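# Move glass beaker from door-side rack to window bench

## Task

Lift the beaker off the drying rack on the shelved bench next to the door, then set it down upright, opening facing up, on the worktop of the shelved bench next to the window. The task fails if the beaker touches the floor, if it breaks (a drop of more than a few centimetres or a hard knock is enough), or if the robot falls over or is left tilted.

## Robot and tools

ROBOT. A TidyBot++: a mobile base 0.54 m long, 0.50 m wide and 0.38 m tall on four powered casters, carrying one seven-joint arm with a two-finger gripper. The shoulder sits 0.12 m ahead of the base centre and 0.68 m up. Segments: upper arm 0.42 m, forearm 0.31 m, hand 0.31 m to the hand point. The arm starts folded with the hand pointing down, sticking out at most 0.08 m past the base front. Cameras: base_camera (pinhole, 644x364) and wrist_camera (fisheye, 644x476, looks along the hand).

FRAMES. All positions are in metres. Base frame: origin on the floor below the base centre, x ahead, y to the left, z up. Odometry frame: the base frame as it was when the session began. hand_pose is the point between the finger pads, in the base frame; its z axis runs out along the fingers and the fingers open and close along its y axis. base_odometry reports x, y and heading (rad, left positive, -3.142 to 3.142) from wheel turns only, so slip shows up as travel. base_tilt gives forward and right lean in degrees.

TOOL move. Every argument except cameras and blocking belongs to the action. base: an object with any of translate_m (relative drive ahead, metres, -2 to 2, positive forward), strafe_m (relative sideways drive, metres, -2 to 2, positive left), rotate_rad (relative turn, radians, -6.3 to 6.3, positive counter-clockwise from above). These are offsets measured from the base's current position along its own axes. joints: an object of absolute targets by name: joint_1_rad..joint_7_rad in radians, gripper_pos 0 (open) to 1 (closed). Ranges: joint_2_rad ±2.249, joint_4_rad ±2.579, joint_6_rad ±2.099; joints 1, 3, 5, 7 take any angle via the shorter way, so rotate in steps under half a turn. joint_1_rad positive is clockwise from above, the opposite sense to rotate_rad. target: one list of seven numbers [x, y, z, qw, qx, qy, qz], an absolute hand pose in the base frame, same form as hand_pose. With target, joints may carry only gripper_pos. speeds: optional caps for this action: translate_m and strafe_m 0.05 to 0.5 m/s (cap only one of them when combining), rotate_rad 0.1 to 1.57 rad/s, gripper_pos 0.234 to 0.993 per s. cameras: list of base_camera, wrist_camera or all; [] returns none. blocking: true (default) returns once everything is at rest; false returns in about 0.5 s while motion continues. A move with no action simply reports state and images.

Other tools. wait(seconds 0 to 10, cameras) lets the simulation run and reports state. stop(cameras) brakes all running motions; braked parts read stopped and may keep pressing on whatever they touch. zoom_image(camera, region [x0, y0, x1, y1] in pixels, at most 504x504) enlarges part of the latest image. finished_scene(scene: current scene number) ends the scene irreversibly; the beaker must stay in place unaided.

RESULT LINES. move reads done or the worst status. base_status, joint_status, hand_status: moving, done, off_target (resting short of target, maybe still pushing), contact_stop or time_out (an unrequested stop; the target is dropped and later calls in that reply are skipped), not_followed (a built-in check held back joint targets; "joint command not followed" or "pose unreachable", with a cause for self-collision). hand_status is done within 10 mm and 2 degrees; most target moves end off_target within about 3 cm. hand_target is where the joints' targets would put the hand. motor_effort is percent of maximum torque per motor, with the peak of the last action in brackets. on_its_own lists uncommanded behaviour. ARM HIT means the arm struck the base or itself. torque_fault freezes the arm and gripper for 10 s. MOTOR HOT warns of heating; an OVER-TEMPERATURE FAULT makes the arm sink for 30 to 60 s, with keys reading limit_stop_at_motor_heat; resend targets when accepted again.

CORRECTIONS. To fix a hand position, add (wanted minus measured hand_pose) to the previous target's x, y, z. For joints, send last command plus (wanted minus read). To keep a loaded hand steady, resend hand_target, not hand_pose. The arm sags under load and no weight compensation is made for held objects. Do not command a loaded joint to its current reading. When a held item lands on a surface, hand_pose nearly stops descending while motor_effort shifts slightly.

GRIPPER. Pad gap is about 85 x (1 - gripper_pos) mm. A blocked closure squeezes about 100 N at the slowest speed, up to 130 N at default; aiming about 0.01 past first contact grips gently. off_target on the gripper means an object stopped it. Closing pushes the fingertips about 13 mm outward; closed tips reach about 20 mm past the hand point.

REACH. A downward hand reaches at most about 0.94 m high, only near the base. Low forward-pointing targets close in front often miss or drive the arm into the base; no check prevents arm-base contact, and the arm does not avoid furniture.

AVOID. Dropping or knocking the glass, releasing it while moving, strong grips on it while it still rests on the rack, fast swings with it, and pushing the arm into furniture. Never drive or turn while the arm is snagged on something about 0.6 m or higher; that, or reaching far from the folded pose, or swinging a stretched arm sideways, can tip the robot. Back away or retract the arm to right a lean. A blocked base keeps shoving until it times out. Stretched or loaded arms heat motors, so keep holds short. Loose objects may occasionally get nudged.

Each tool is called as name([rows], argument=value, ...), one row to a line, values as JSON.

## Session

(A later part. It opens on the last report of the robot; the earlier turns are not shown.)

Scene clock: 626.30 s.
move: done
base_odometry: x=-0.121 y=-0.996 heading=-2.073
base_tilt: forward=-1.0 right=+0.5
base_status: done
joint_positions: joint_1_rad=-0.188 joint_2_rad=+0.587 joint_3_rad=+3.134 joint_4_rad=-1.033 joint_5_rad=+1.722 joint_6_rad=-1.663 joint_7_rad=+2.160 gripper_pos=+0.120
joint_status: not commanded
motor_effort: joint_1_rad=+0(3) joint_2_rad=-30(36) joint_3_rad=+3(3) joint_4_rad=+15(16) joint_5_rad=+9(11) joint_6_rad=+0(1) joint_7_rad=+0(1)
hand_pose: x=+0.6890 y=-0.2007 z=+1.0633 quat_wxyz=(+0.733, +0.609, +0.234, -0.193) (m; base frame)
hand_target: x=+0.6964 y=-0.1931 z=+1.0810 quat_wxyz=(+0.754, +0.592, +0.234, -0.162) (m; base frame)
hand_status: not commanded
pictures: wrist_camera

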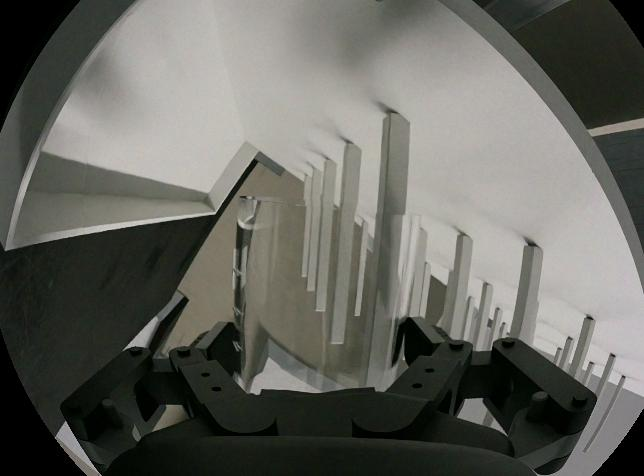

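move(base={"translate_m": 0.007}, speeds={"translate_m": 0.05}, cameras=["wrist_camera"])

zoom_image(camera="wrist_camera", region=[200, 180, 460, 420])

Scene clock: 644.63 s.
move: done
base_odometry: x=-0.125 y=-1.002 heading=-2.073
base_tilt: forward=-1.0 right=+0.5
base_status: done
joint_positions: joint_1_rad=-0.188 joint_2_rad=+0.586 joint_3_rad=+3.134 joint_4_rad=-1.033 joint_5_rad=+1.722 joint_6_rad=-1.663 joint_7_rad=+2.160 gripper_pos=+0.120
joint_status: not commanded
motor_effort: joint_1_rad=+0(1) joint_2_rad=-31(34) joint_3_rad=+3(3) joint_4_rad=+15(16) joint_5_rad=+10(11) joint_6_rad=+0(2) joint_7_rad=+0(0)
hand_pose: x=+0.6886 y=-0.2008 z=+1.0637 quat_wxyz=(+0.733, +0.609, +0.233, -0.193) (m; base frame)
hand_target: x=+0.6964 y=-0.1931 z=+1.0810 quat_wxyz=(+0.754, +0.592, +0.234, -0.162) (m; base frame)
hand_status: not commanded
pictures: wrist_camera

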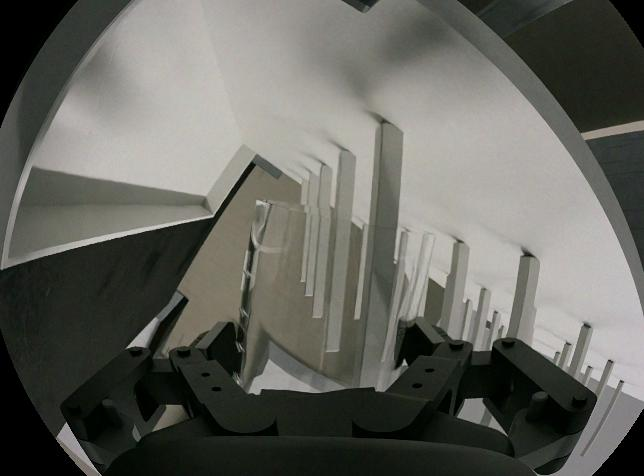

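Scaled by 1.938.

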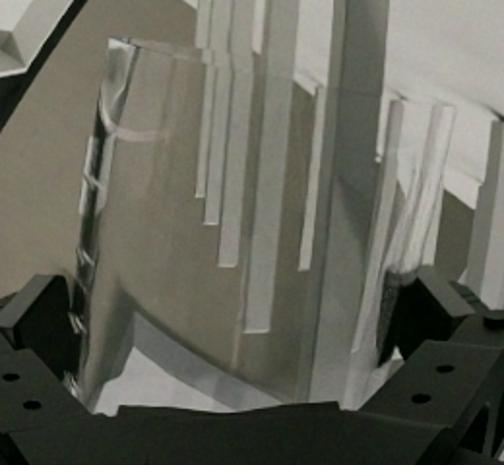

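move(joints={"gripper_pos": 0.18}, speeds={"gripper_pos": 0.234}, cameras=["wrist_camera"])

zoom_image(camera="wrist_camera", region=[200, 180, 460, 420])

Scene clock: 654.73 s.
move: done
base_odometry: x=-0.125 y=-1.002 heading=-2.073
base_tilt: forward=-1.0 right=+0.5
base_status: not commanded
joint_positions: joint_1_rad=-0.188 joint_2_rad=+0.586 joint_3_rad=+3.134 joint_4_rad=-1.033 joint_5_rad=+1.722 joint_6_rad=-1.663 joint_7_rad=+2.160 gripper_pos=+0.179
joint_status: all done
motor_effort: joint_1_rad=+1(1) joint_2_rad=-31(32) joint_3_rad=+4(4) joint_4_rad=+15(15) joint_5_rad=+10(10) joint_6_rad=+1(1) joint_7_rad=+0(1)
hand_pose: x=+0.6886 y=-0.2008 z=+1.0637 quat_wxyz=(+0.733, +0.609, +0.233, -0.193) (m; base frame)
hand_target: x=+0.6964 y=-0.1931 z=+1.0810 quat_wxyz=(+0.754, +0.592, +0.234, -0.162) (m; base frame)
hand_status: not commanded
pictures: wrist_camera

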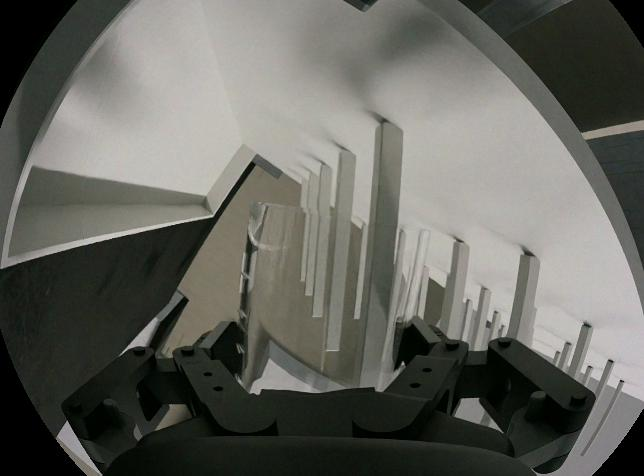

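Scaled by 1.938.

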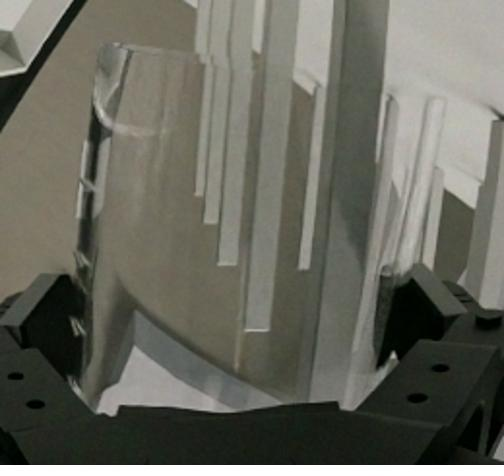

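move(joints={"gripper_pos": 0.22}, speeds={"gripper_pos": 0.234}, cameras=["wrist_camera"])

zoom_image(camera="wrist_camera", region=[200, 180, 460, 420])

Scene clock: 656.53 s.
move: done
base_odometry: x=-0.125 y=-1.002 heading=-2.073
base_tilt: forward=-1.0 right=+0.5
base_status: not commanded
joint_positions: joint_1_rad=-0.188 joint_2_rad=+0.586 joint_3_rad=+3.134 joint_4_rad=-1.033 joint_5_rad=+1.722 joint_6_rad=-1.663 joint_7_rad=+2.160 gripper_pos=+0.192
joint_status: all done
motor_effort: joint_1_rad=+0(1) joint_2_rad=-31(31) joint_3_rad=+2(3) joint_4_rad=+15(15) joint_5_rad=+10(10) joint_6_rad=+1(1) joint_7_rad=-1(1)
hand_pose: x=+0.6886 y=-0.2008 z=+1.0637 quat_wxyz=(+0.733, +0.609, +0.233, -0.193) (m; base frame)
hand_target: x=+0.6964 y=-0.1931 z=+1.0810 quat_wxyz=(+0.754, +0.592, +0.234, -0.162) (m; base frame)
hand_status: not commanded
pictures: wrist_camera

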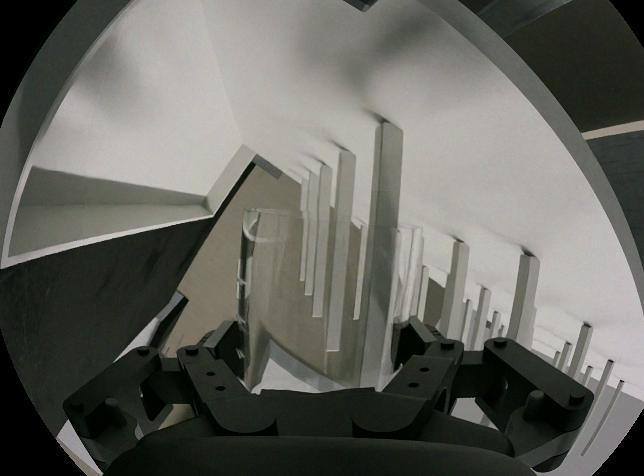

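Scaled by 1.938.

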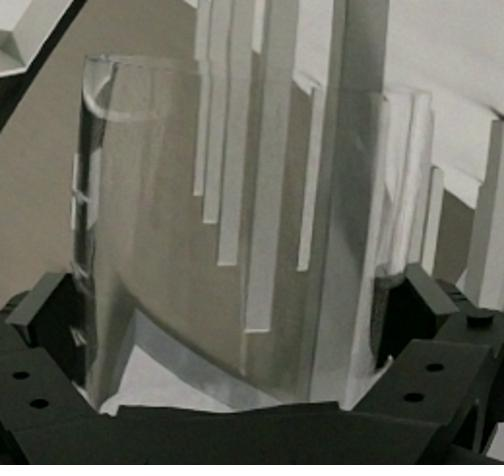

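move(joints={"joint_2_rad": 0.522}, cameras=["wrist_camera"])

zoom_image(camera="wrist_camera", region=[200, 140, 500, 420])

Scene clock: 693.37 s.
move: done
base_odometry: x=-0.125 y=-1.002 heading=-2.073
base_tilt: forward=-1.0 right=+0.5
base_status: not commanded
joint_positions: joint_1_rad=-0.188 joint_2_rad=+0.561 joint_3_rad=+3.134 joint_4_rad=-1.034 joint_5_rad=+1.722 joint_6_rad=-1.663 joint_7_rad=+2.160 gripper_pos=+0.192
joint_status: all done
motor_effort: joint_1_rad=+1(1) joint_2_rad=-31(33) joint_3_rad=+3(3) joint_4_rad=+15(16) joint_5_rad=+10(11) joint_6_rad=+0(1) joint_7_rad=+0(1)
hand_pose: x=+0.6794 y=-0.2025 z=+1.0762 quat_wxyz=(+0.735, +0.613, +0.225, -0.185) (m; base frame)
hand_target: x=+0.6803 y=-0.1962 z=+1.1019 quat_wxyz=(+0.756, +0.598, +0.220, -0.149) (m; base frame)
hand_status: not commanded
pictures: wrist_camera

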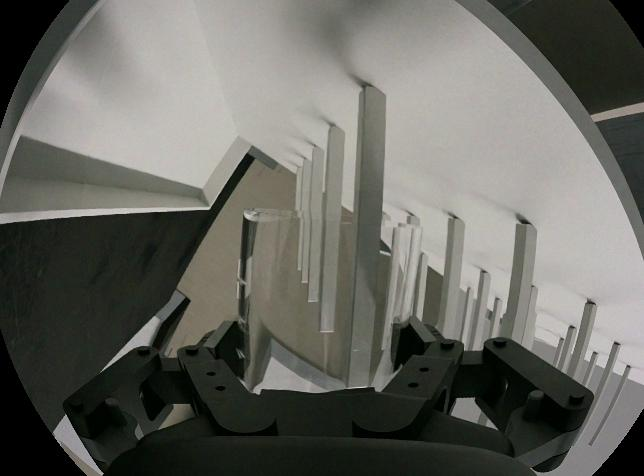

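Scaled by 1.680.

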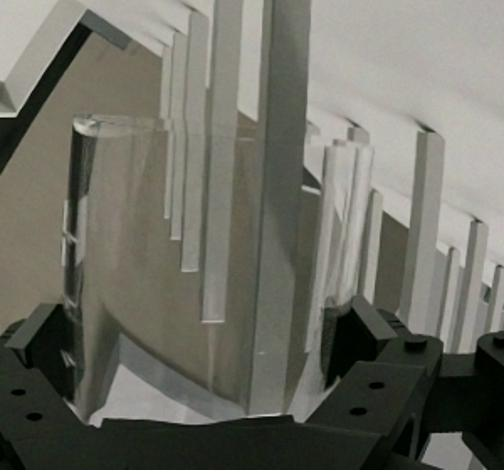

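move(joints={"joint_2_rad": 0.472, "joint_4_rad": -1.109}, cameras=["wrist_camera"])

zoom_image(camera="wrist_camera", region=[200, 140, 500, 420])

Scene clock: 696.50 s.
move: done
base_odometry: x=-0.125 y=-1.002 heading=-2.073
base_tilt: forward=-1.0 right=+0.5
base_status: not commanded
joint_positions: joint_1_rad=-0.188 joint_2_rad=+0.511 joint_3_rad=+3.134 joint_4_rad=-1.085 joint_5_rad=+1.722 joint_6_rad=-1.663 joint_7_rad=+2.160 gripper_pos=+0.192
joint_status: all done
motor_effort: joint_1_rad=+0(1) joint_2_rad=-29(32) joint_3_rad=+2(3) joint_4_rad=+15(16) joint_5_rad=+10(11) joint_6_rad=+0(1) joint_7_rad=-1(1)
hand_pose: x=+0.6614 y=-0.2059 z=+1.0870 quat_wxyz=(+0.735, +0.612, +0.225, -0.185) (m; base frame)
hand_target: x=+0.6623 y=-0.1994 z=+1.1122 quat_wxyz=(+0.757, +0.597, +0.220, -0.149) (m; base frame)
hand_status: not commanded
pictures: wrist_camera

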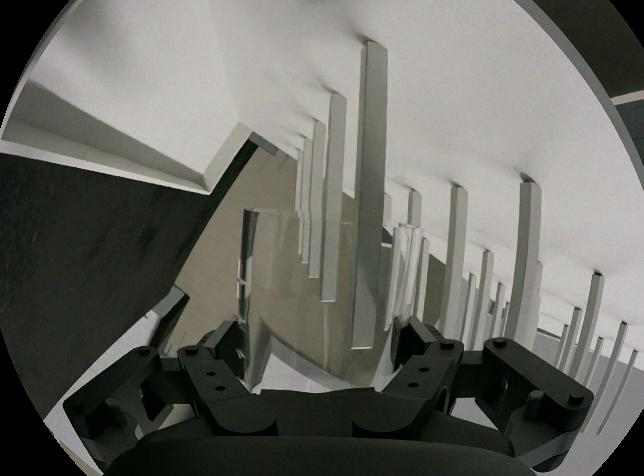

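Scaled by 1.680.

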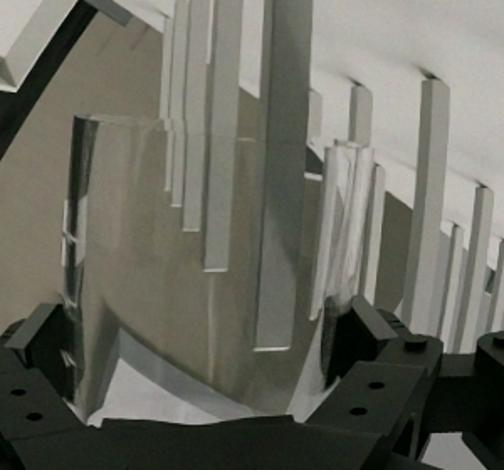

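move(joints={"joint_2_rad": 0.422, "joint_4_rad": -1.159}, cameras=["wrist_camera"])

move(joints={"joint_2_rad": 0.372, "joint_4_rad": -1.209}, cameras=["wrist_camera"])

Scene clock: 699.10 s.
move: done
base_odometry: x=-0.125 y=-1.002 heading=-2.073
base_tilt: forward=-1.0 right=+0.5
base_status: not commanded
joint_positions: joint_1_rad=-0.188 joint_2_rad=+0.460 joint_3_rad=+3.134 joint_4_rad=-1.135 joint_5_rad=+1.722 joint_6_rad=-1.663 joint_7_rad=+2.160 gripper_pos=+0.192
joint_status: all done
motor_effort: joint_1_rad=+0(2) joint_2_rad=-28(31) joint_3_rad=+1(3) joint_4_rad=+15(16) joint_5_rad=+10(11) joint_6_rad=+0(1) joint_7_rad=+0(1)
hand_pose: x=+0.6428 y=-0.2094 z=+1.0974 quat_wxyz=(+0.735, +0.612, +0.225, -0.185) (m; base frame)
hand_target: x=+0.6437 y=-0.2028 z=+1.1216 quat_wxyz=(+0.757, +0.597, +0.220, -0.149) (m; base frame)
hand_status: not commanded
pictures: wrist_camera

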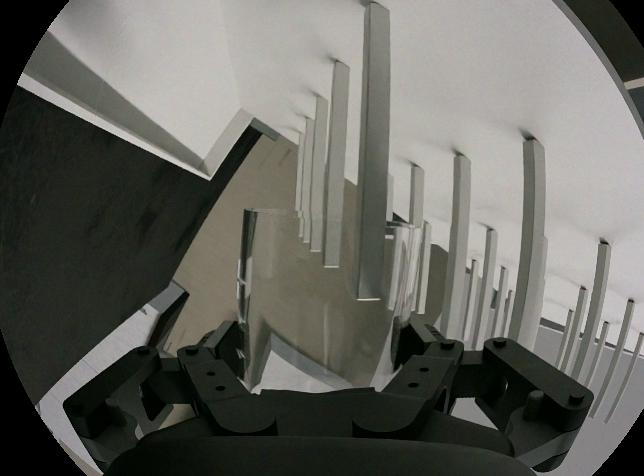

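Scene clock: 699.97 s.
move: done
base_odometry: x=-0.125 y=-1.002 heading=-2.073
base_tilt: forward=-1.0 right=+0.5
base_status: not commanded
joint_positions: joint_1_rad=-0.188 joint_2_rad=+0.409 joint_3_rad=+3.134 joint_4_rad=-1.185 joint_5_rad=+1.722 joint_6_rad=-1.663 joint_7_rad=+2.160 gripper_pos=+0.192
joint_status: all done
motor_effort: joint_1_rad=+1(1) joint_2_rad=-26(30) joint_3_rad=+2(3) joint_4_rad=+15(16) joint_5_rad=+10(11) joint_6_rad=+0(1) joint_7_rad=+0(1)
hand_pose: x=+0.6237 y=-0.2129 z=+1.1068 quat_wxyz=(+0.735, +0.612, +0.225, -0.185) (m; base frame)
hand_target: x=+0.6248 y=-0.2062 z=+1.1300 quat_wxyz=(+0.757, +0.596, +0.220, -0.149) (m; base frame)
hand_status: not commanded
pictures: wrist_camera

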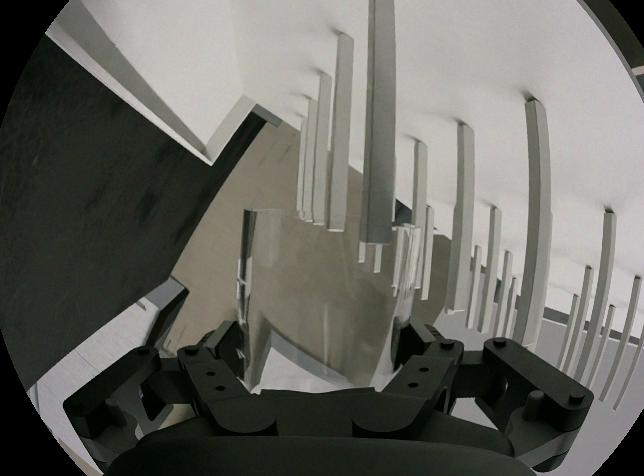

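move(joints={"joint_2_rad": 0.322, "joint_4_rad": -1.259}, cameras=["wrist_camera"])

move(base={"translate_m": -0.06}, speeds={"translate_m": 0.1}, cameras=["wrist_camera"])

Scene clock: 702.90 s.
move: done
base_odometry: x=-0.125 y=-1.002 heading=-2.073
base_tilt: forward=-1.0 right=+0.5
base_status: not commanded
joint_positions: joint_1_rad=-0.188 joint_2_rad=+0.358 joint_3_rad=+3.134 joint_4_rad=-1.235 joint_5_rad=+1.722 joint_6_rad=-1.663 joint_7_rad=+2.160 gripper_pos=+0.192
joint_status: all done
motor_effort: joint_1_rad=+0(1) joint_2_rad=-25(29) joint_3_rad=+2(3) joint_4_rad=+15(16) joint_5_rad=+10(11) joint_6_rad=+0(1) joint_7_rad=+0(1)
hand_pose: x=+0.6041 y=-0.2166 z=+1.1152 quat_wxyz=(+0.735, +0.612, +0.224, -0.184) (m; base frame)
hand_target: x=+0.6054 y=-0.2097 z=+1.1375 quat_wxyz=(+0.758, +0.596, +0.220, -0.149) (m; base frame)
hand_status: not commanded
pictures: wrist_camera

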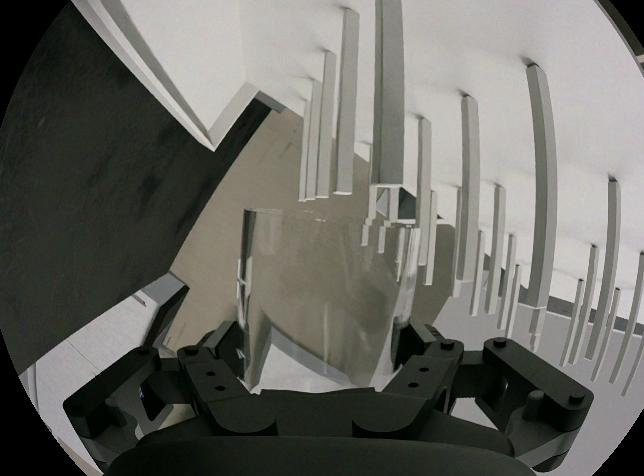

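Scene clock: 704.03 s.
move: done
base_odometry: x=-0.096 y=-0.949 heading=-2.073
base_tilt: forward=-1.0 right=+0.5
base_status: done
joint_positions: joint_1_rad=-0.188 joint_2_rad=+0.350 joint_3_rad=+3.133 joint_4_rad=-1.235 joint_5_rad=+1.722 joint_6_rad=-1.662 joint_7_rad=+2.160 gripper_pos=+0.192
joint_status: not commanded
motor_effort: joint_1_rad=+0(2) joint_2_rad=-25(30) joint_3_rad=+2(3) joint_4_rad=+15(17) joint_5_rad=+10(11) joint_6_rad=+0(1) joint_7_rad=+0(1)
hand_pose: x=+0.6011 y=-0.2171 z=+1.1185 quat_wxyz=(+0.736, +0.613, +0.222, -0.182) (m; base frame)
hand_target: x=+0.6054 y=-0.2097 z=+1.1375 quat_wxyz=(+0.758, +0.596, +0.220, -0.149) (m; base frame)
hand_status: not commanded
pictures: wrist_camera

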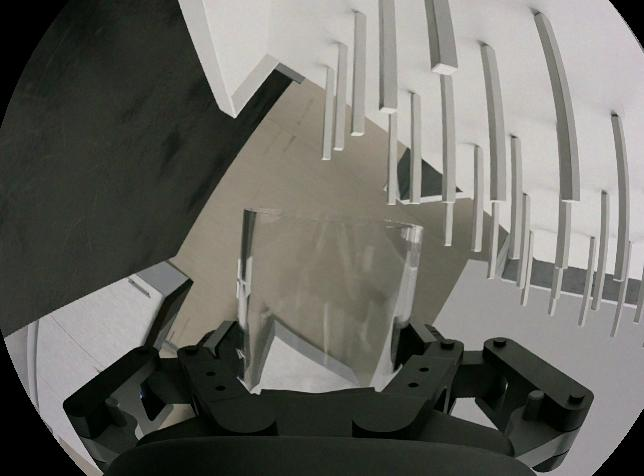

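zoom_image(camera="wrist_camera", region=[220, 190, 440, 400])

Scaled by 2.291.

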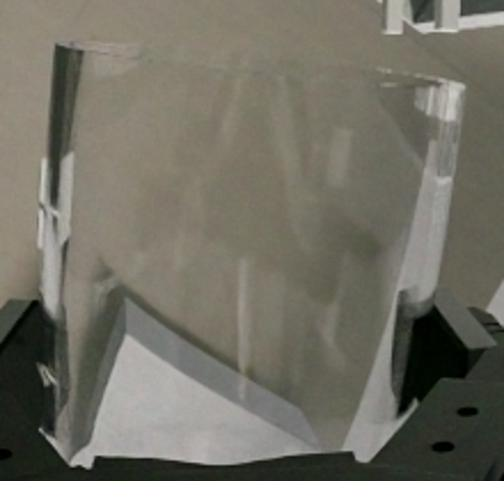

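move(base={"translate_m": -0.45}, speeds={"translate_m": 0.3}, cameras=["wrist_camera"])

Scene clock: 741.13 s.
move: done
base_odometry: x=+0.120 y=-0.554 heading=-2.073
base_tilt: forward=-1.0 right=+0.5
base_status: done
joint_positions: joint_1_rad=-0.188 joint_2_rad=+0.344 joint_3_rad=+3.133 joint_4_rad=-1.235 joint_5_rad=+1.722 joint_6_rad=-1.662 joint_7_rad=+2.160 gripper_pos=+0.192
joint_status: not commanded
motor_effort: joint_1_rad=+1(2) joint_2_rad=-25(28) joint_3_rad=+1(3) joint_4_rad=+15(16) joint_5_rad=+10(11) joint_6_rad=+0(1) joint_7_rad=+0(1)
hand_pose: x=+0.5988 y=-0.2175 z=+1.1210 quat_wxyz=(+0.736, +0.614, +0.220, -0.180) (m; base frame)
hand_target: x=+0.6054 y=-0.2097 z=+1.1375 quat_wxyz=(+0.758, +0.596, +0.220, -0.149) (m; base frame)
hand_status: not commanded
pictures: wrist_camera

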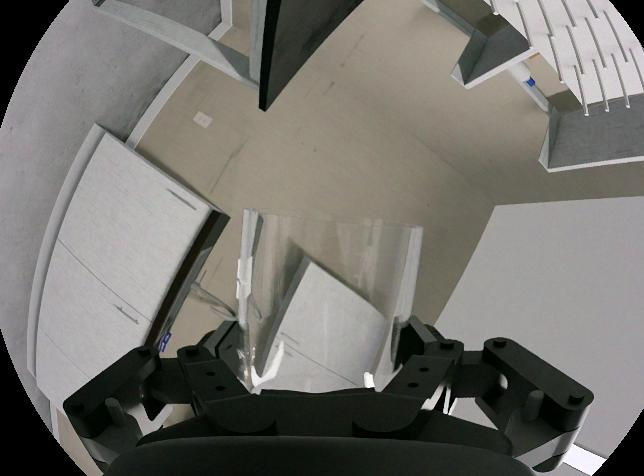

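move(joints={"joint_1_rad": 0.0, "joint_2_rad": -0.26, "joint_3_rad": 3.1416, "joint_4_rad": -2.2, "joint_5_rad": 0.0, "joint_6_rad": 0.37, "joint_7_rad": 1.707}, cameras=["wrist_camera", "base_camera"])

Scene clock: 747.30 s.
move: done
base_odometry: x=+0.120 y=-0.554 heading=-2.073
base_tilt: forward=-1.0 right=+0.5
base_status: not commanded
joint_positions: joint_1_rad=-0.011 joint_2_rad=-0.231 joint_3_rad=+3.133 joint_4_rad=-2.170 joint_5_rad=+0.050 joint_6_rad=+0.307 joint_7_rad=+1.753 gripper_pos=+0.192
joint_status: all done
motor_effort: joint_1_rad=+0(2) joint_2_rad=-11(25) joint_3_rad=+1(2) joint_4_rad=+20(21) joint_5_rad=+0(12) joint_6_rad=+10(11) joint_7_rad=+0(1)
hand_pose: x=+0.6263 y=+0.0164 z=+0.9592 quat_wxyz=(+0.067, +0.722, +0.096, +0.682) (m; base frame)
hand_target: x=+0.6153 y=+0.0013 z=+0.9752 quat_wxyz=(+0.048, +0.705, +0.048, +0.706) (m; base frame)
hand_status: not commanded
pictures: base_camera, wrist_camera

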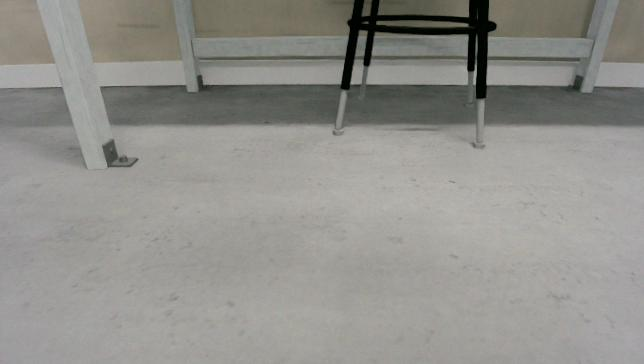

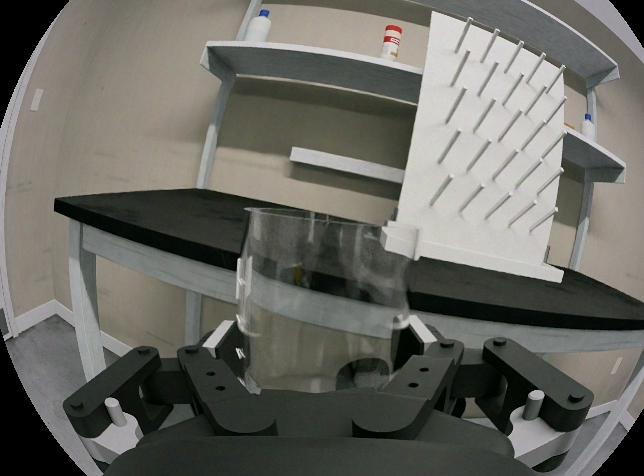

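move(base={"rotate_rad": 1.57}, joints={"joint_1_rad": 0.011, "joint_2_rad": -0.349, "joint_3_rad": 3.145, "joint_4_rad": -2.145, "joint_5_rad": -0.05, "joint_6_rad": 0.287, "joint_7_rad": 1.661}, speeds={"rotate_rad": 1.0}, cameras=["wrist_camera", "base_camera"])

Scene clock: 759.80 s.
move: done
base_odometry: x=+0.120 y=-0.554 heading=-0.504
base_tilt: forward=-1.0 right=+0.5
base_status: done
joint_positions: joint_1_rad=+0.005 joint_2_rad=-0.325 joint_3_rad=+3.134 joint_4_rad=-2.165 joint_5_rad=-0.004 joint_6_rad=+0.309 joint_7_rad=+1.706 gripper_pos=+0.192
joint_status: all done
motor_effort: joint_1_rad=+0(3) joint_2_rad=-9(12) joint_3_rad=+1(3) joint_4_rad=+21(21) joint_5_rad=+0(1) joint_6_rad=+10(11) joint_7_rad=+0(1)
hand_pose: x=+0.5987 y=+0.0026 z=+1.0094 quat_wxyz=(+0.048, +0.691, +0.047, +0.719) (m; base frame)
hand_target: x=+0.5922 y=-0.0102 z=+1.0262 quat_wxyz=(+0.025, +0.685, +0.004, +0.728) (m; base frame)
hand_status: not commanded
pictures: base_camera, wrist_camera

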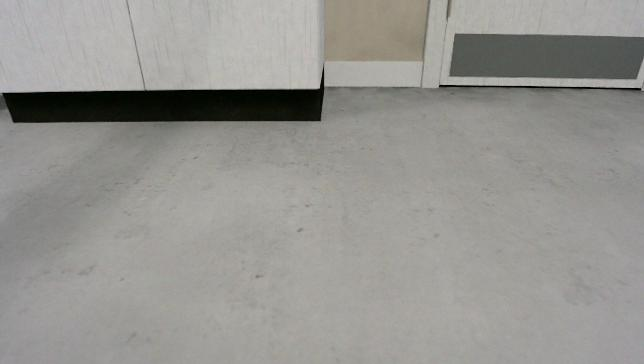

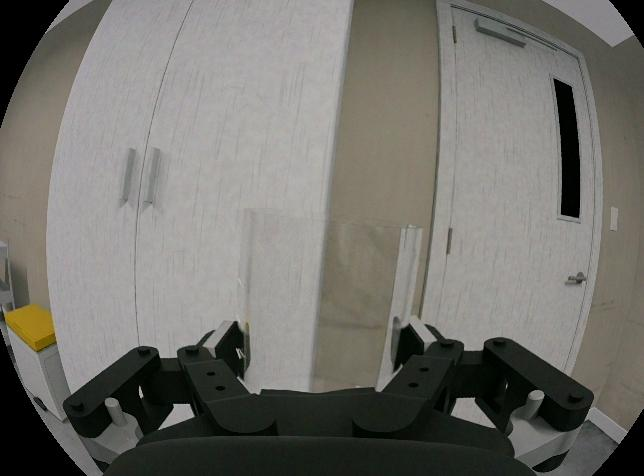

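move(base={"rotate_rad": 1.574}, speeds={"rotate_rad": 1.0}, cameras=["wrist_camera", "base_camera"])

Scene clock: 774.33 s.
move: done
base_odometry: x=+0.120 y=-0.554 heading=+1.069
base_tilt: forward=-1.0 right=+0.5
base_status: done
joint_positions: joint_1_rad=+0.009 joint_2_rad=-0.325 joint_3_rad=+3.136 joint_4_rad=-2.165 joint_5_rad=-0.006 joint_6_rad=+0.309 joint_7_rad=+1.706 gripper_pos=+0.192
joint_status: not commanded
motor_effort: joint_1_rad=+0(2) joint_2_rad=-8(9) joint_3_rad=+0(3) joint_4_rad=+20(21) joint_5_rad=+0(1) joint_6_rad=+10(10) joint_7_rad=+0(1)
hand_pose: x=+0.5988 y=-0.0004 z=+1.0094 quat_wxyz=(+0.049, +0.692, +0.043, +0.719) (m; base frame)
hand_target: x=+0.5922 y=-0.0102 z=+1.0262 quat_wxyz=(+0.025, +0.685, +0.004, +0.728) (m; base frame)
hand_status: not commanded
pictures: base_camera, wrist_camera

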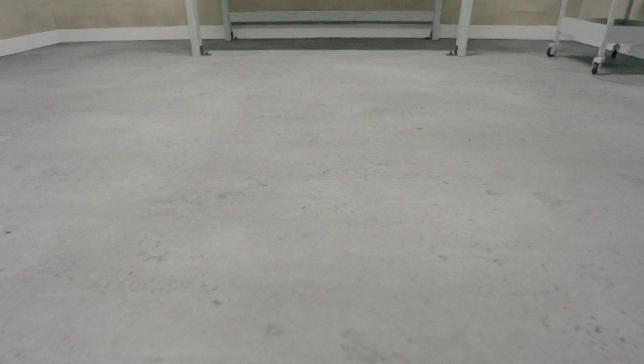

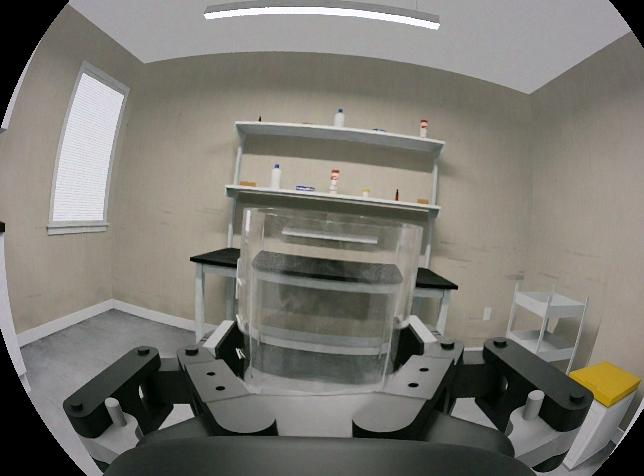

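move(base={"translate_m": 1.5}, joints={"joint_2_rad": -0.345, "joint_4_rad": -2.095, "joint_6_rad": 0.165}, cameras=["wrist_camera", "base_camera"])

Scene clock: 786.47 s.
move: done
base_odometry: x=+0.842 y=+0.761 heading=+1.070
base_tilt: forward=-1.0 right=+0.5
base_status: done
joint_positions: joint_1_rad=+0.009 joint_2_rad=-0.330 joint_3_rad=+3.136 joint_4_rad=-2.125 joint_5_rad=-0.006 joint_6_rad=+0.215 joint_7_rad=+1.706 gripper_pos=+0.192
joint_status: all done
motor_effort: joint_1_rad=+0(2) joint_2_rad=-9(11) joint_3_rad=+2(2) joint_4_rad=+21(22) joint_5_rad=+0(1) joint_6_rad=+10(11) joint_7_rad=+0(1)
hand_pose: x=+0.6005 y=-0.0003 z=+1.0067 quat_wxyz=(+0.048, +0.709, +0.045, +0.702) (m; base frame)
hand_target: x=+0.5973 y=-0.0084 z=+1.0173 quat_wxyz=(+0.022, +0.712, +0.006, +0.702) (m; base frame)
hand_status: not commanded
pictures: base_camera, wrist_camera

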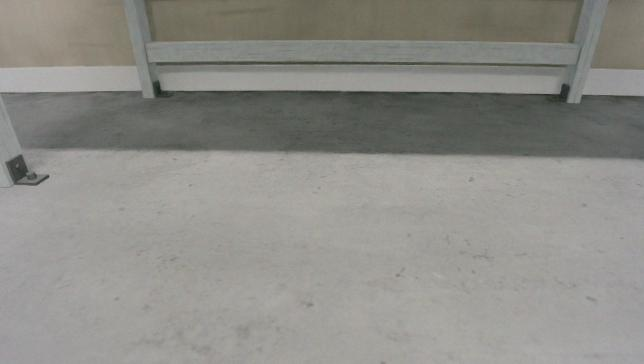

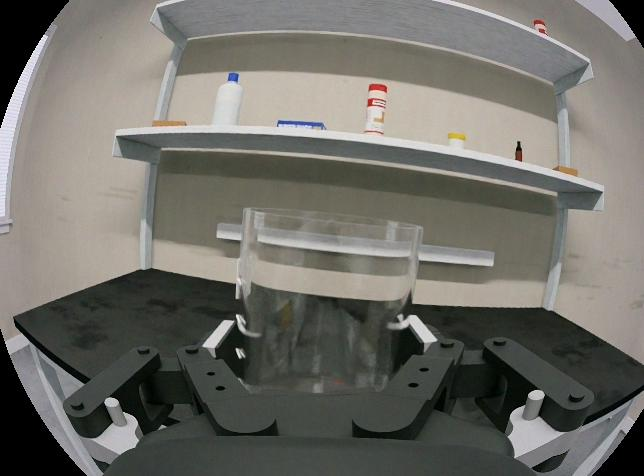

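zoom_image(camera="wrist_camera", region=[0, 240, 240, 440])

zoom_image(camera="wrist_camera", region=[400, 260, 644, 460])

Scaled by 2.100.

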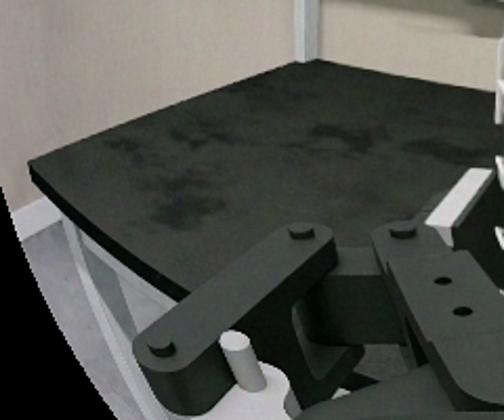

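Scaled by 2.066.

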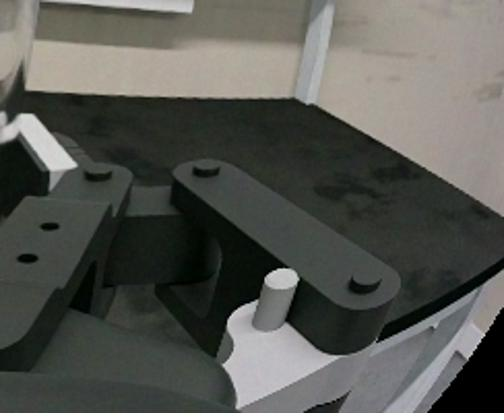

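move(base={"translate_m": -0.08}, joints={"joint_2_rad": 0.245, "joint_4_rad": -2.33, "joint_6_rad": 1.0}, cameras=["wrist_camera", "base_camera"])

Scene clock: 838.87 s.
move: done
base_odometry: x=+0.803 y=+0.691 heading=+1.070
base_tilt: forward=-1.0 right=+0.5
base_status: done
joint_positions: joint_1_rad=+0.009 joint_2_rad=+0.212 joint_3_rad=+3.136 joint_4_rad=-2.303 joint_5_rad=-0.006 joint_6_rad=+0.938 joint_7_rad=+1.706 gripper_pos=+0.192
joint_status: all done
motor_effort: joint_1_rad=+0(2) joint_2_rad=-20(22) joint_3_rad=+1(2) joint_4_rad=+15(21) joint_5_rad=+0(1) joint_6_rad=+10(12) joint_7_rad=+0(1)
hand_pose: x=+0.7031 y=-0.0024 z=+0.8368 quat_wxyz=(+0.049, +0.708, +0.043, +0.703) (m; base frame)
hand_target: x=+0.7006 y=-0.0200 z=+0.8233 quat_wxyz=(+0.043, +0.709, +0.003, +0.704) (m; base frame)
hand_status: not commanded
pictures: base_camera, wrist_camera

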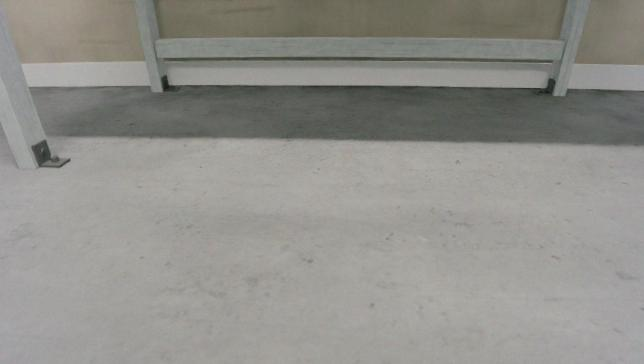

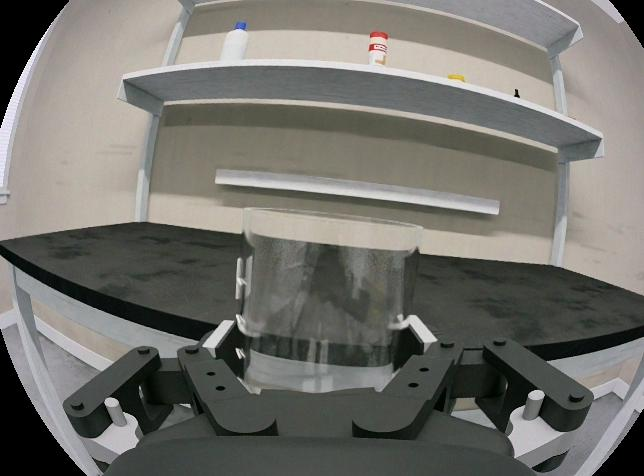

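zoom_image(camera="wrist_camera", region=[0, 200, 250, 400])

zoom_image(camera="wrist_camera", region=[230, 200, 480, 400])

Scaled by 2.016.

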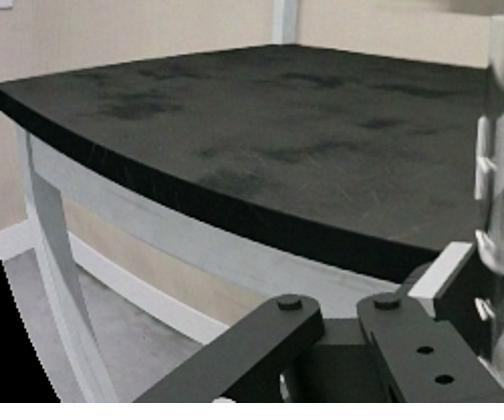

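Scaled by 2.016.

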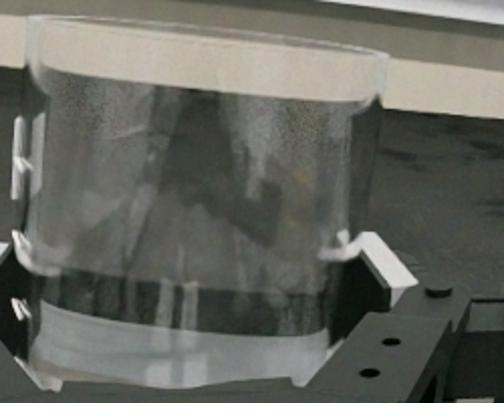

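move(joints={"joint_2_rad": 0.095, "joint_4_rad": -2.2, "joint_6_rad": 0.705}, cameras=[])

move(base={"translate_m": 0.15}, speeds={"translate_m": 0.2}, cameras=["wrist_camera", "base_camera"])

Scene clock: 861.20 s.
move: done
base_odometry: x=+0.803 y=+0.691 heading=+1.070
base_tilt: forward=-1.0 right=+0.5
base_status: not commanded
joint_positions: joint_1_rad=+0.009 joint_2_rad=+0.123 joint_3_rad=+3.136 joint_4_rad=-2.225 joint_5_rad=-0.006 joint_6_rad=+0.766 joint_7_rad=+1.706 gripper_pos=+0.192
joint_status: all done
motor_effort: joint_1_rad=+1(2) joint_2_rad=-19(22) joint_3_rad=+0(1) joint_4_rad=+17(17) joint_5_rad=+0(0) joint_6_rad=+10(11) joint_7_rad=-1(1)
hand_pose: x=+0.7060 y=-0.0021 z=+0.8751 quat_wxyz=(+0.048, +0.710, +0.043, +0.701) (m; base frame)
hand_target: x=+0.7053 y=-0.0171 z=+0.8862 quat_wxyz=(+0.035, +0.714, +0.002, +0.699) (m; base frame)
hand_status: not commanded
pictures: none
No camera images: "cameras" was empty.

Scene clock: 862.67 s.
move: done
base_odometry: x=+0.875 y=+0.823 heading=+1.071
base_tilt: forward=-1.0 right=+0.5
base_status: done
joint_positions: joint_1_rad=+0.009 joint_2_rad=+0.120 joint_3_rad=+3.136 joint_4_rad=-2.224 joint_5_rad=-0.006 joint_6_rad=+0.765 joint_7_rad=+1.706 gripper_pos=+0.192
joint_status: not commanded
motor_effort: joint_1_rad=+1(1) joint_2_rad=-19(21) joint_3_rad=+0(1) joint_4_rad=+17(18) joint_5_rad=+0(0) joint_6_rad=+10(11) joint_7_rad=+0(1)
hand_pose: x=+0.7056 y=-0.0022 z=+0.8769 quat_wxyz=(+0.048, +0.709, +0.043, +0.702) (m; base frame)
hand_target: x=+0.7053 y=-0.0171 z=+0.8862 quat_wxyz=(+0.035, +0.714, +0.002, +0.699) (m; base frame)
hand_status: not commanded
pictures: base_camera, wrist_camera

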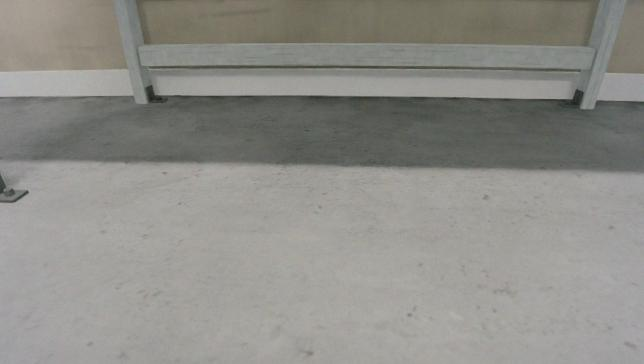

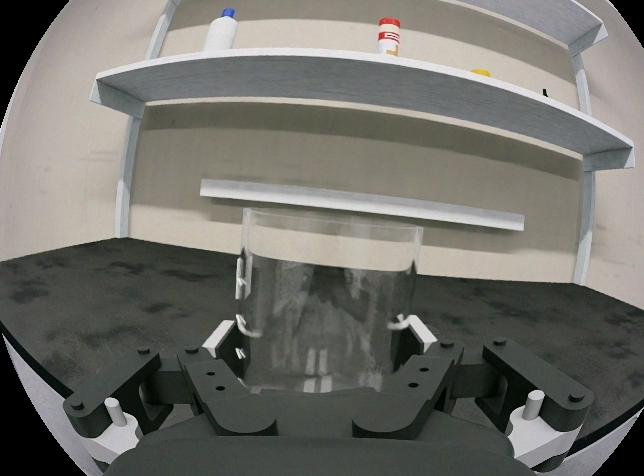

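move(base={"translate_m": 0.08}, speeds={"translate_m": 0.15}, cameras=["wrist_camera", "base_camera"])

Scene clock: 872.40 s.
move: done
base_odometry: x=+0.914 y=+0.893 heading=+1.072
base_tilt: forward=-1.0 right=+0.5
base_status: done
joint_positions: joint_1_rad=+0.009 joint_2_rad=+0.118 joint_3_rad=+3.136 joint_4_rad=-2.224 joint_5_rad=-0.007 joint_6_rad=+0.764 joint_7_rad=+1.706 gripper_pos=+0.192
joint_status: not commanded
motor_effort: joint_1_rad=+0(2) joint_2_rad=-19(21) joint_3_rad=+0(2) joint_4_rad=+17(18) joint_5_rad=+0(1) joint_6_rad=+10(11) joint_7_rad=+0(1)
hand_pose: x=+0.7052 y=-0.0022 z=+0.8782 quat_wxyz=(+0.048, +0.708, +0.043, +0.703) (m; base frame)
hand_target: x=+0.7053 y=-0.0171 z=+0.8862 quat_wxyz=(+0.035, +0.714, +0.002, +0.699) (m; base frame)
hand_status: not commanded
pictures: base_camera, wrist_camera

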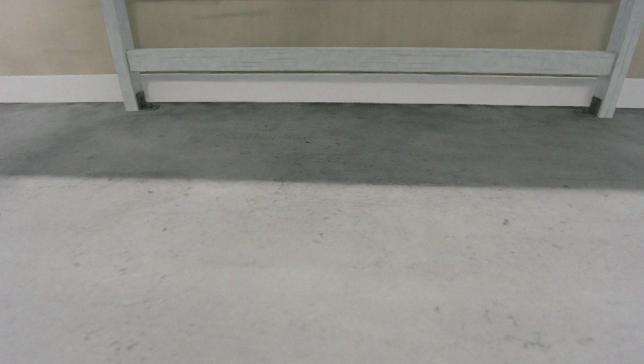

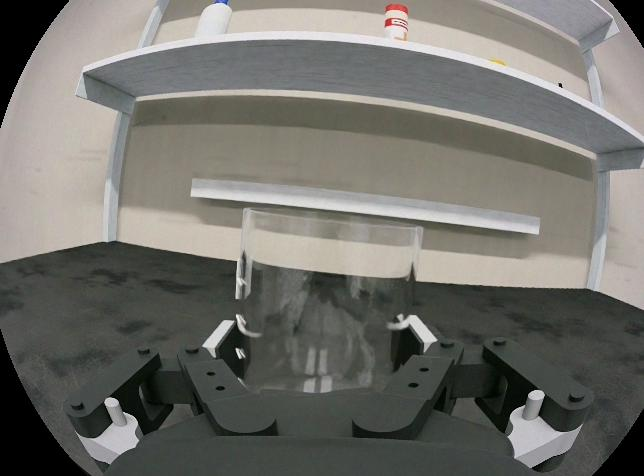

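move(joints={"joint_2_rad": 0.223, "joint_4_rad": -2.313, "joint_6_rad": 0.949}, cameras=["wrist_camera"])

Scene clock: 878.13 s.
move: done
base_odometry: x=+0.914 y=+0.893 heading=+1.072
base_tilt: forward=-1.0 right=+0.5
base_status: not commanded
joint_positions: joint_1_rad=+0.009 joint_2_rad=+0.198 joint_3_rad=+3.136 joint_4_rad=-2.293 joint_5_rad=-0.007 joint_6_rad=+0.893 joint_7_rad=+1.706 gripper_pos=+0.192
joint_status: all done
motor_effort: joint_1_rad=+0(1) joint_2_rad=-20(22) joint_3_rad=+0(1) joint_4_rad=+15(17) joint_5_rad=+0(1) joint_6_rad=+10(11) joint_7_rad=+0(1)
hand_pose: x=+0.7032 y=-0.0025 z=+0.8357 quat_wxyz=(+0.048, +0.715, +0.043, +0.696) (m; base frame)
hand_target: x=+0.7018 y=-0.0195 z=+0.8285 quat_wxyz=(+0.041, +0.713, +0.003, +0.700) (m; base frame)
hand_status: not commanded
pictures: wrist_camera

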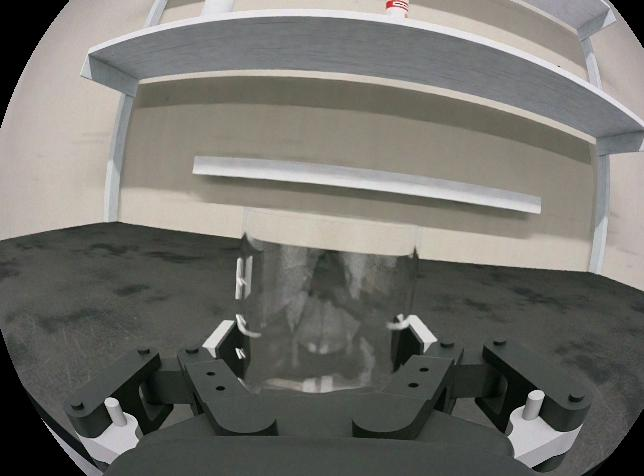

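move(joints={"joint_2_rad": 0.240, "joint_4_rad": -2.320, "joint_6_rad": 0.963}, cameras=[])

Scene clock: 887.87 s.
move: done
base_odometry: x=+0.914 y=+0.893 heading=+1.072
base_tilt: forward=-1.0 right=+0.5
base_status: not commanded
joint_positions: joint_1_rad=+0.009 joint_2_rad=+0.208 joint_3_rad=+3.136 joint_4_rad=-2.296 joint_5_rad=-0.007 joint_6_rad=+0.907 joint_7_rad=+1.705 gripper_pos=+0.192
joint_status: all done
motor_effort: joint_1_rad=+1(1) joint_2_rad=-20(21) joint_3_rad=+0(1) joint_4_rad=+15(16) joint_5_rad=+0(0) joint_6_rad=+10(11) joint_7_rad=+0(1)
hand_pose: x=+0.7040 y=-0.0025 z=+0.8328 quat_wxyz=(+0.048, +0.715, +0.043, +0.696) (m; base frame)
hand_target: x=+0.7025 y=-0.0197 z=+0.8195 quat_wxyz=(+0.041, +0.716, +0.003, +0.696) (m; base frame)
hand_status: not commanded
pictures: none
No camera images: "cameras" was empty.

move(joints={"joint_2_rad": 0.256, "joint_4_rad": -2.328, "joint_6_rad": 0.987}, cameras=["wrist_camera"])

Scene clock: 890.10 s.
move: done
base_odometry: x=+0.914 y=+0.893 heading=+1.072
base_tilt: forward=-1.0 right=+0.5
base_status: not commanded
joint_positions: joint_1_rad=+0.009 joint_2_rad=+0.221 joint_3_rad=+3.136 joint_4_rad=-2.303 joint_5_rad=-0.007 joint_6_rad=+0.933 joint_7_rad=+1.705 gripper_pos=+0.192
joint_status: all done
motor_effort: joint_1_rad=+0(1) joint_2_rad=-20(21) joint_3_rad=+0(1) joint_4_rad=+14(16) joint_5_rad=+0(0) joint_6_rad=+10(11) joint_7_rad=+0(1)
hand_pose: x=+0.7045 y=-0.0025 z=+0.8294 quat_wxyz=(+0.048, +0.713, +0.043, +0.698) (m; base frame)
hand_target: x=+0.7026 y=-0.0199 z=+0.8138 quat_wxyz=(+0.042, +0.716, +0.003, +0.696) (m; base frame)
hand_status: not commanded
pictures: wrist_camera

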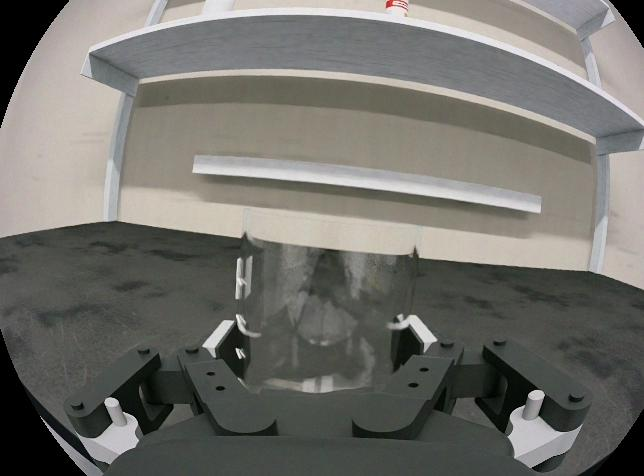

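move(joints={"joint_2_rad": 0.274, "joint_4_rad": -2.336, "joint_6_rad": 1.010}, cameras=["wrist_camera"])

zoom_image(camera="wrist_camera", region=[210, 190, 450, 410])

Scene clock: 894.53 s.
move: done
base_odometry: x=+0.914 y=+0.893 heading=+1.072
base_tilt: forward=-1.0 right=+0.5
base_status: not commanded
joint_positions: joint_1_rad=+0.009 joint_2_rad=+0.239 joint_3_rad=+3.136 joint_4_rad=-2.311 joint_5_rad=-0.007 joint_6_rad=+0.956 joint_7_rad=+1.705 gripper_pos=+0.192
joint_status: all done
motor_effort: joint_1_rad=+0(1) joint_2_rad=-20(21) joint_3_rad=+0(1) joint_4_rad=+14(15) joint_5_rad=+0(0) joint_6_rad=+10(11) joint_7_rad=+0(0)
hand_pose: x=+0.7051 y=-0.0026 z=+0.8225 quat_wxyz=(+0.048, +0.714, +0.043, +0.697) (m; base frame)
hand_target: x=+0.7029 y=-0.0201 z=+0.8066 quat_wxyz=(+0.043, +0.718, +0.003, +0.695) (m; base frame)
hand_status: not commanded
pictures: wrist_camera

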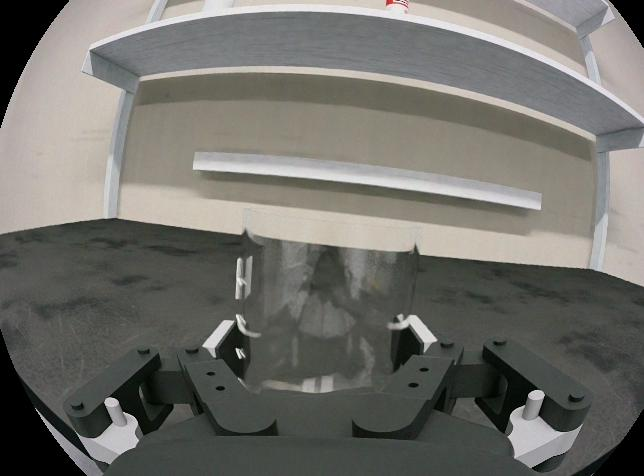

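Scaled by 2.100.

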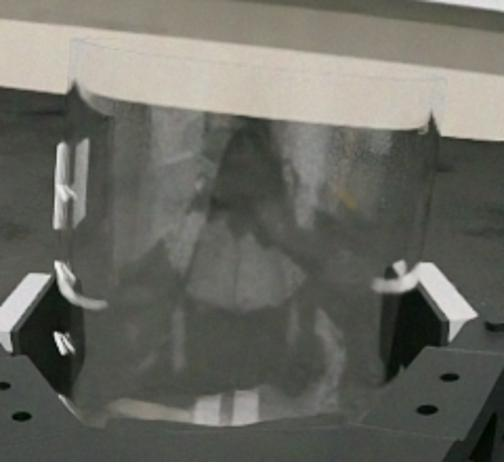

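move(joints={"joint_2_rad": 0.288, "joint_4_rad": -2.343, "joint_6_rad": 1.031}, cameras=[])

Scene clock: 896.47 s.
move: done
base_odometry: x=+0.914 y=+0.893 heading=+1.072
base_tilt: forward=-1.0 right=+0.5
base_status: not commanded
joint_positions: joint_1_rad=+0.009 joint_2_rad=+0.252 joint_3_rad=+3.136 joint_4_rad=-2.318 joint_5_rad=-0.007 joint_6_rad=+0.977 joint_7_rad=+1.705 gripper_pos=+0.192
joint_status: all done
motor_effort: joint_1_rad=+0(1) joint_2_rad=-20(21) joint_3_rad=+0(1) joint_4_rad=+14(14) joint_5_rad=+0(0) joint_6_rad=+10(11) joint_7_rad=+0(1)
hand_pose: x=+0.7052 y=-0.0026 z=+0.8180 quat_wxyz=(+0.049, +0.714, +0.043, +0.698) (m; base frame)
hand_target: x=+0.7028 y=-0.0202 z=+0.8017 quat_wxyz=(+0.043, +0.717, +0.003, +0.695) (m; base frame)
hand_status: not commanded
pictures: none
No camera images: "cameras" was empty.

move(joints={"joint_2_rad": 0.302, "joint_4_rad": -2.350, "joint_6_rad": 1.052}, cameras=["wrist_camera"])

zoom_image(camera="wrist_camera", region=[210, 190, 450, 410])

Scene clock: 898.77 s.
move: done
base_odometry: x=+0.914 y=+0.893 heading=+1.072
base_tilt: forward=-1.0 right=+0.5
base_status: not commanded
joint_positions: joint_1_rad=+0.009 joint_2_rad=+0.266 joint_3_rad=+3.136 joint_4_rad=-2.325 joint_5_rad=-0.007 joint_6_rad=+0.998 joint_7_rad=+1.705 gripper_pos=+0.192
joint_status: all done
motor_effort: joint_1_rad=+0(1) joint_2_rad=-20(22) joint_3_rad=+1(1) joint_4_rad=+14(14) joint_5_rad=+0(0) joint_6_rad=+10(11) joint_7_rad=+0(0)
hand_pose: x=+0.7052 y=-0.0027 z=+0.8131 quat_wxyz=(+0.049, +0.714, +0.043, +0.698) (m; base frame)
hand_target: x=+0.7027 y=-0.0204 z=+0.7968 quat_wxyz=(+0.044, +0.718, +0.004, +0.695) (m; base frame)
hand_status: not commanded
pictures: wrist_camera

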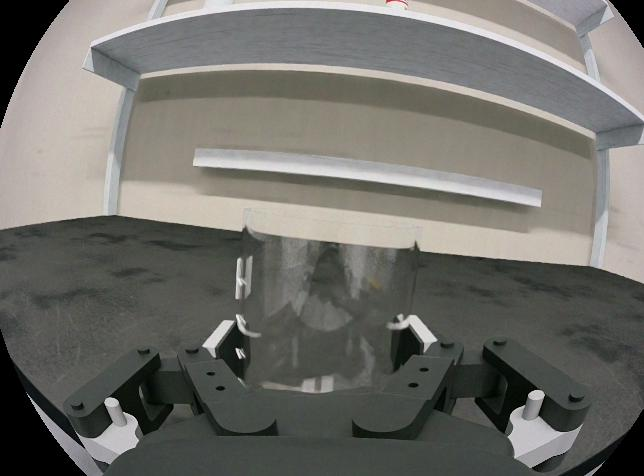

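Scaled by 2.100.

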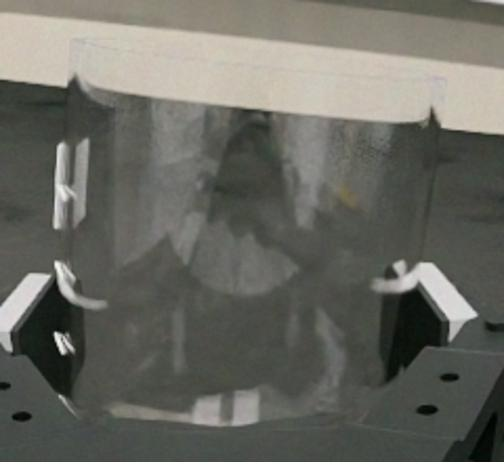

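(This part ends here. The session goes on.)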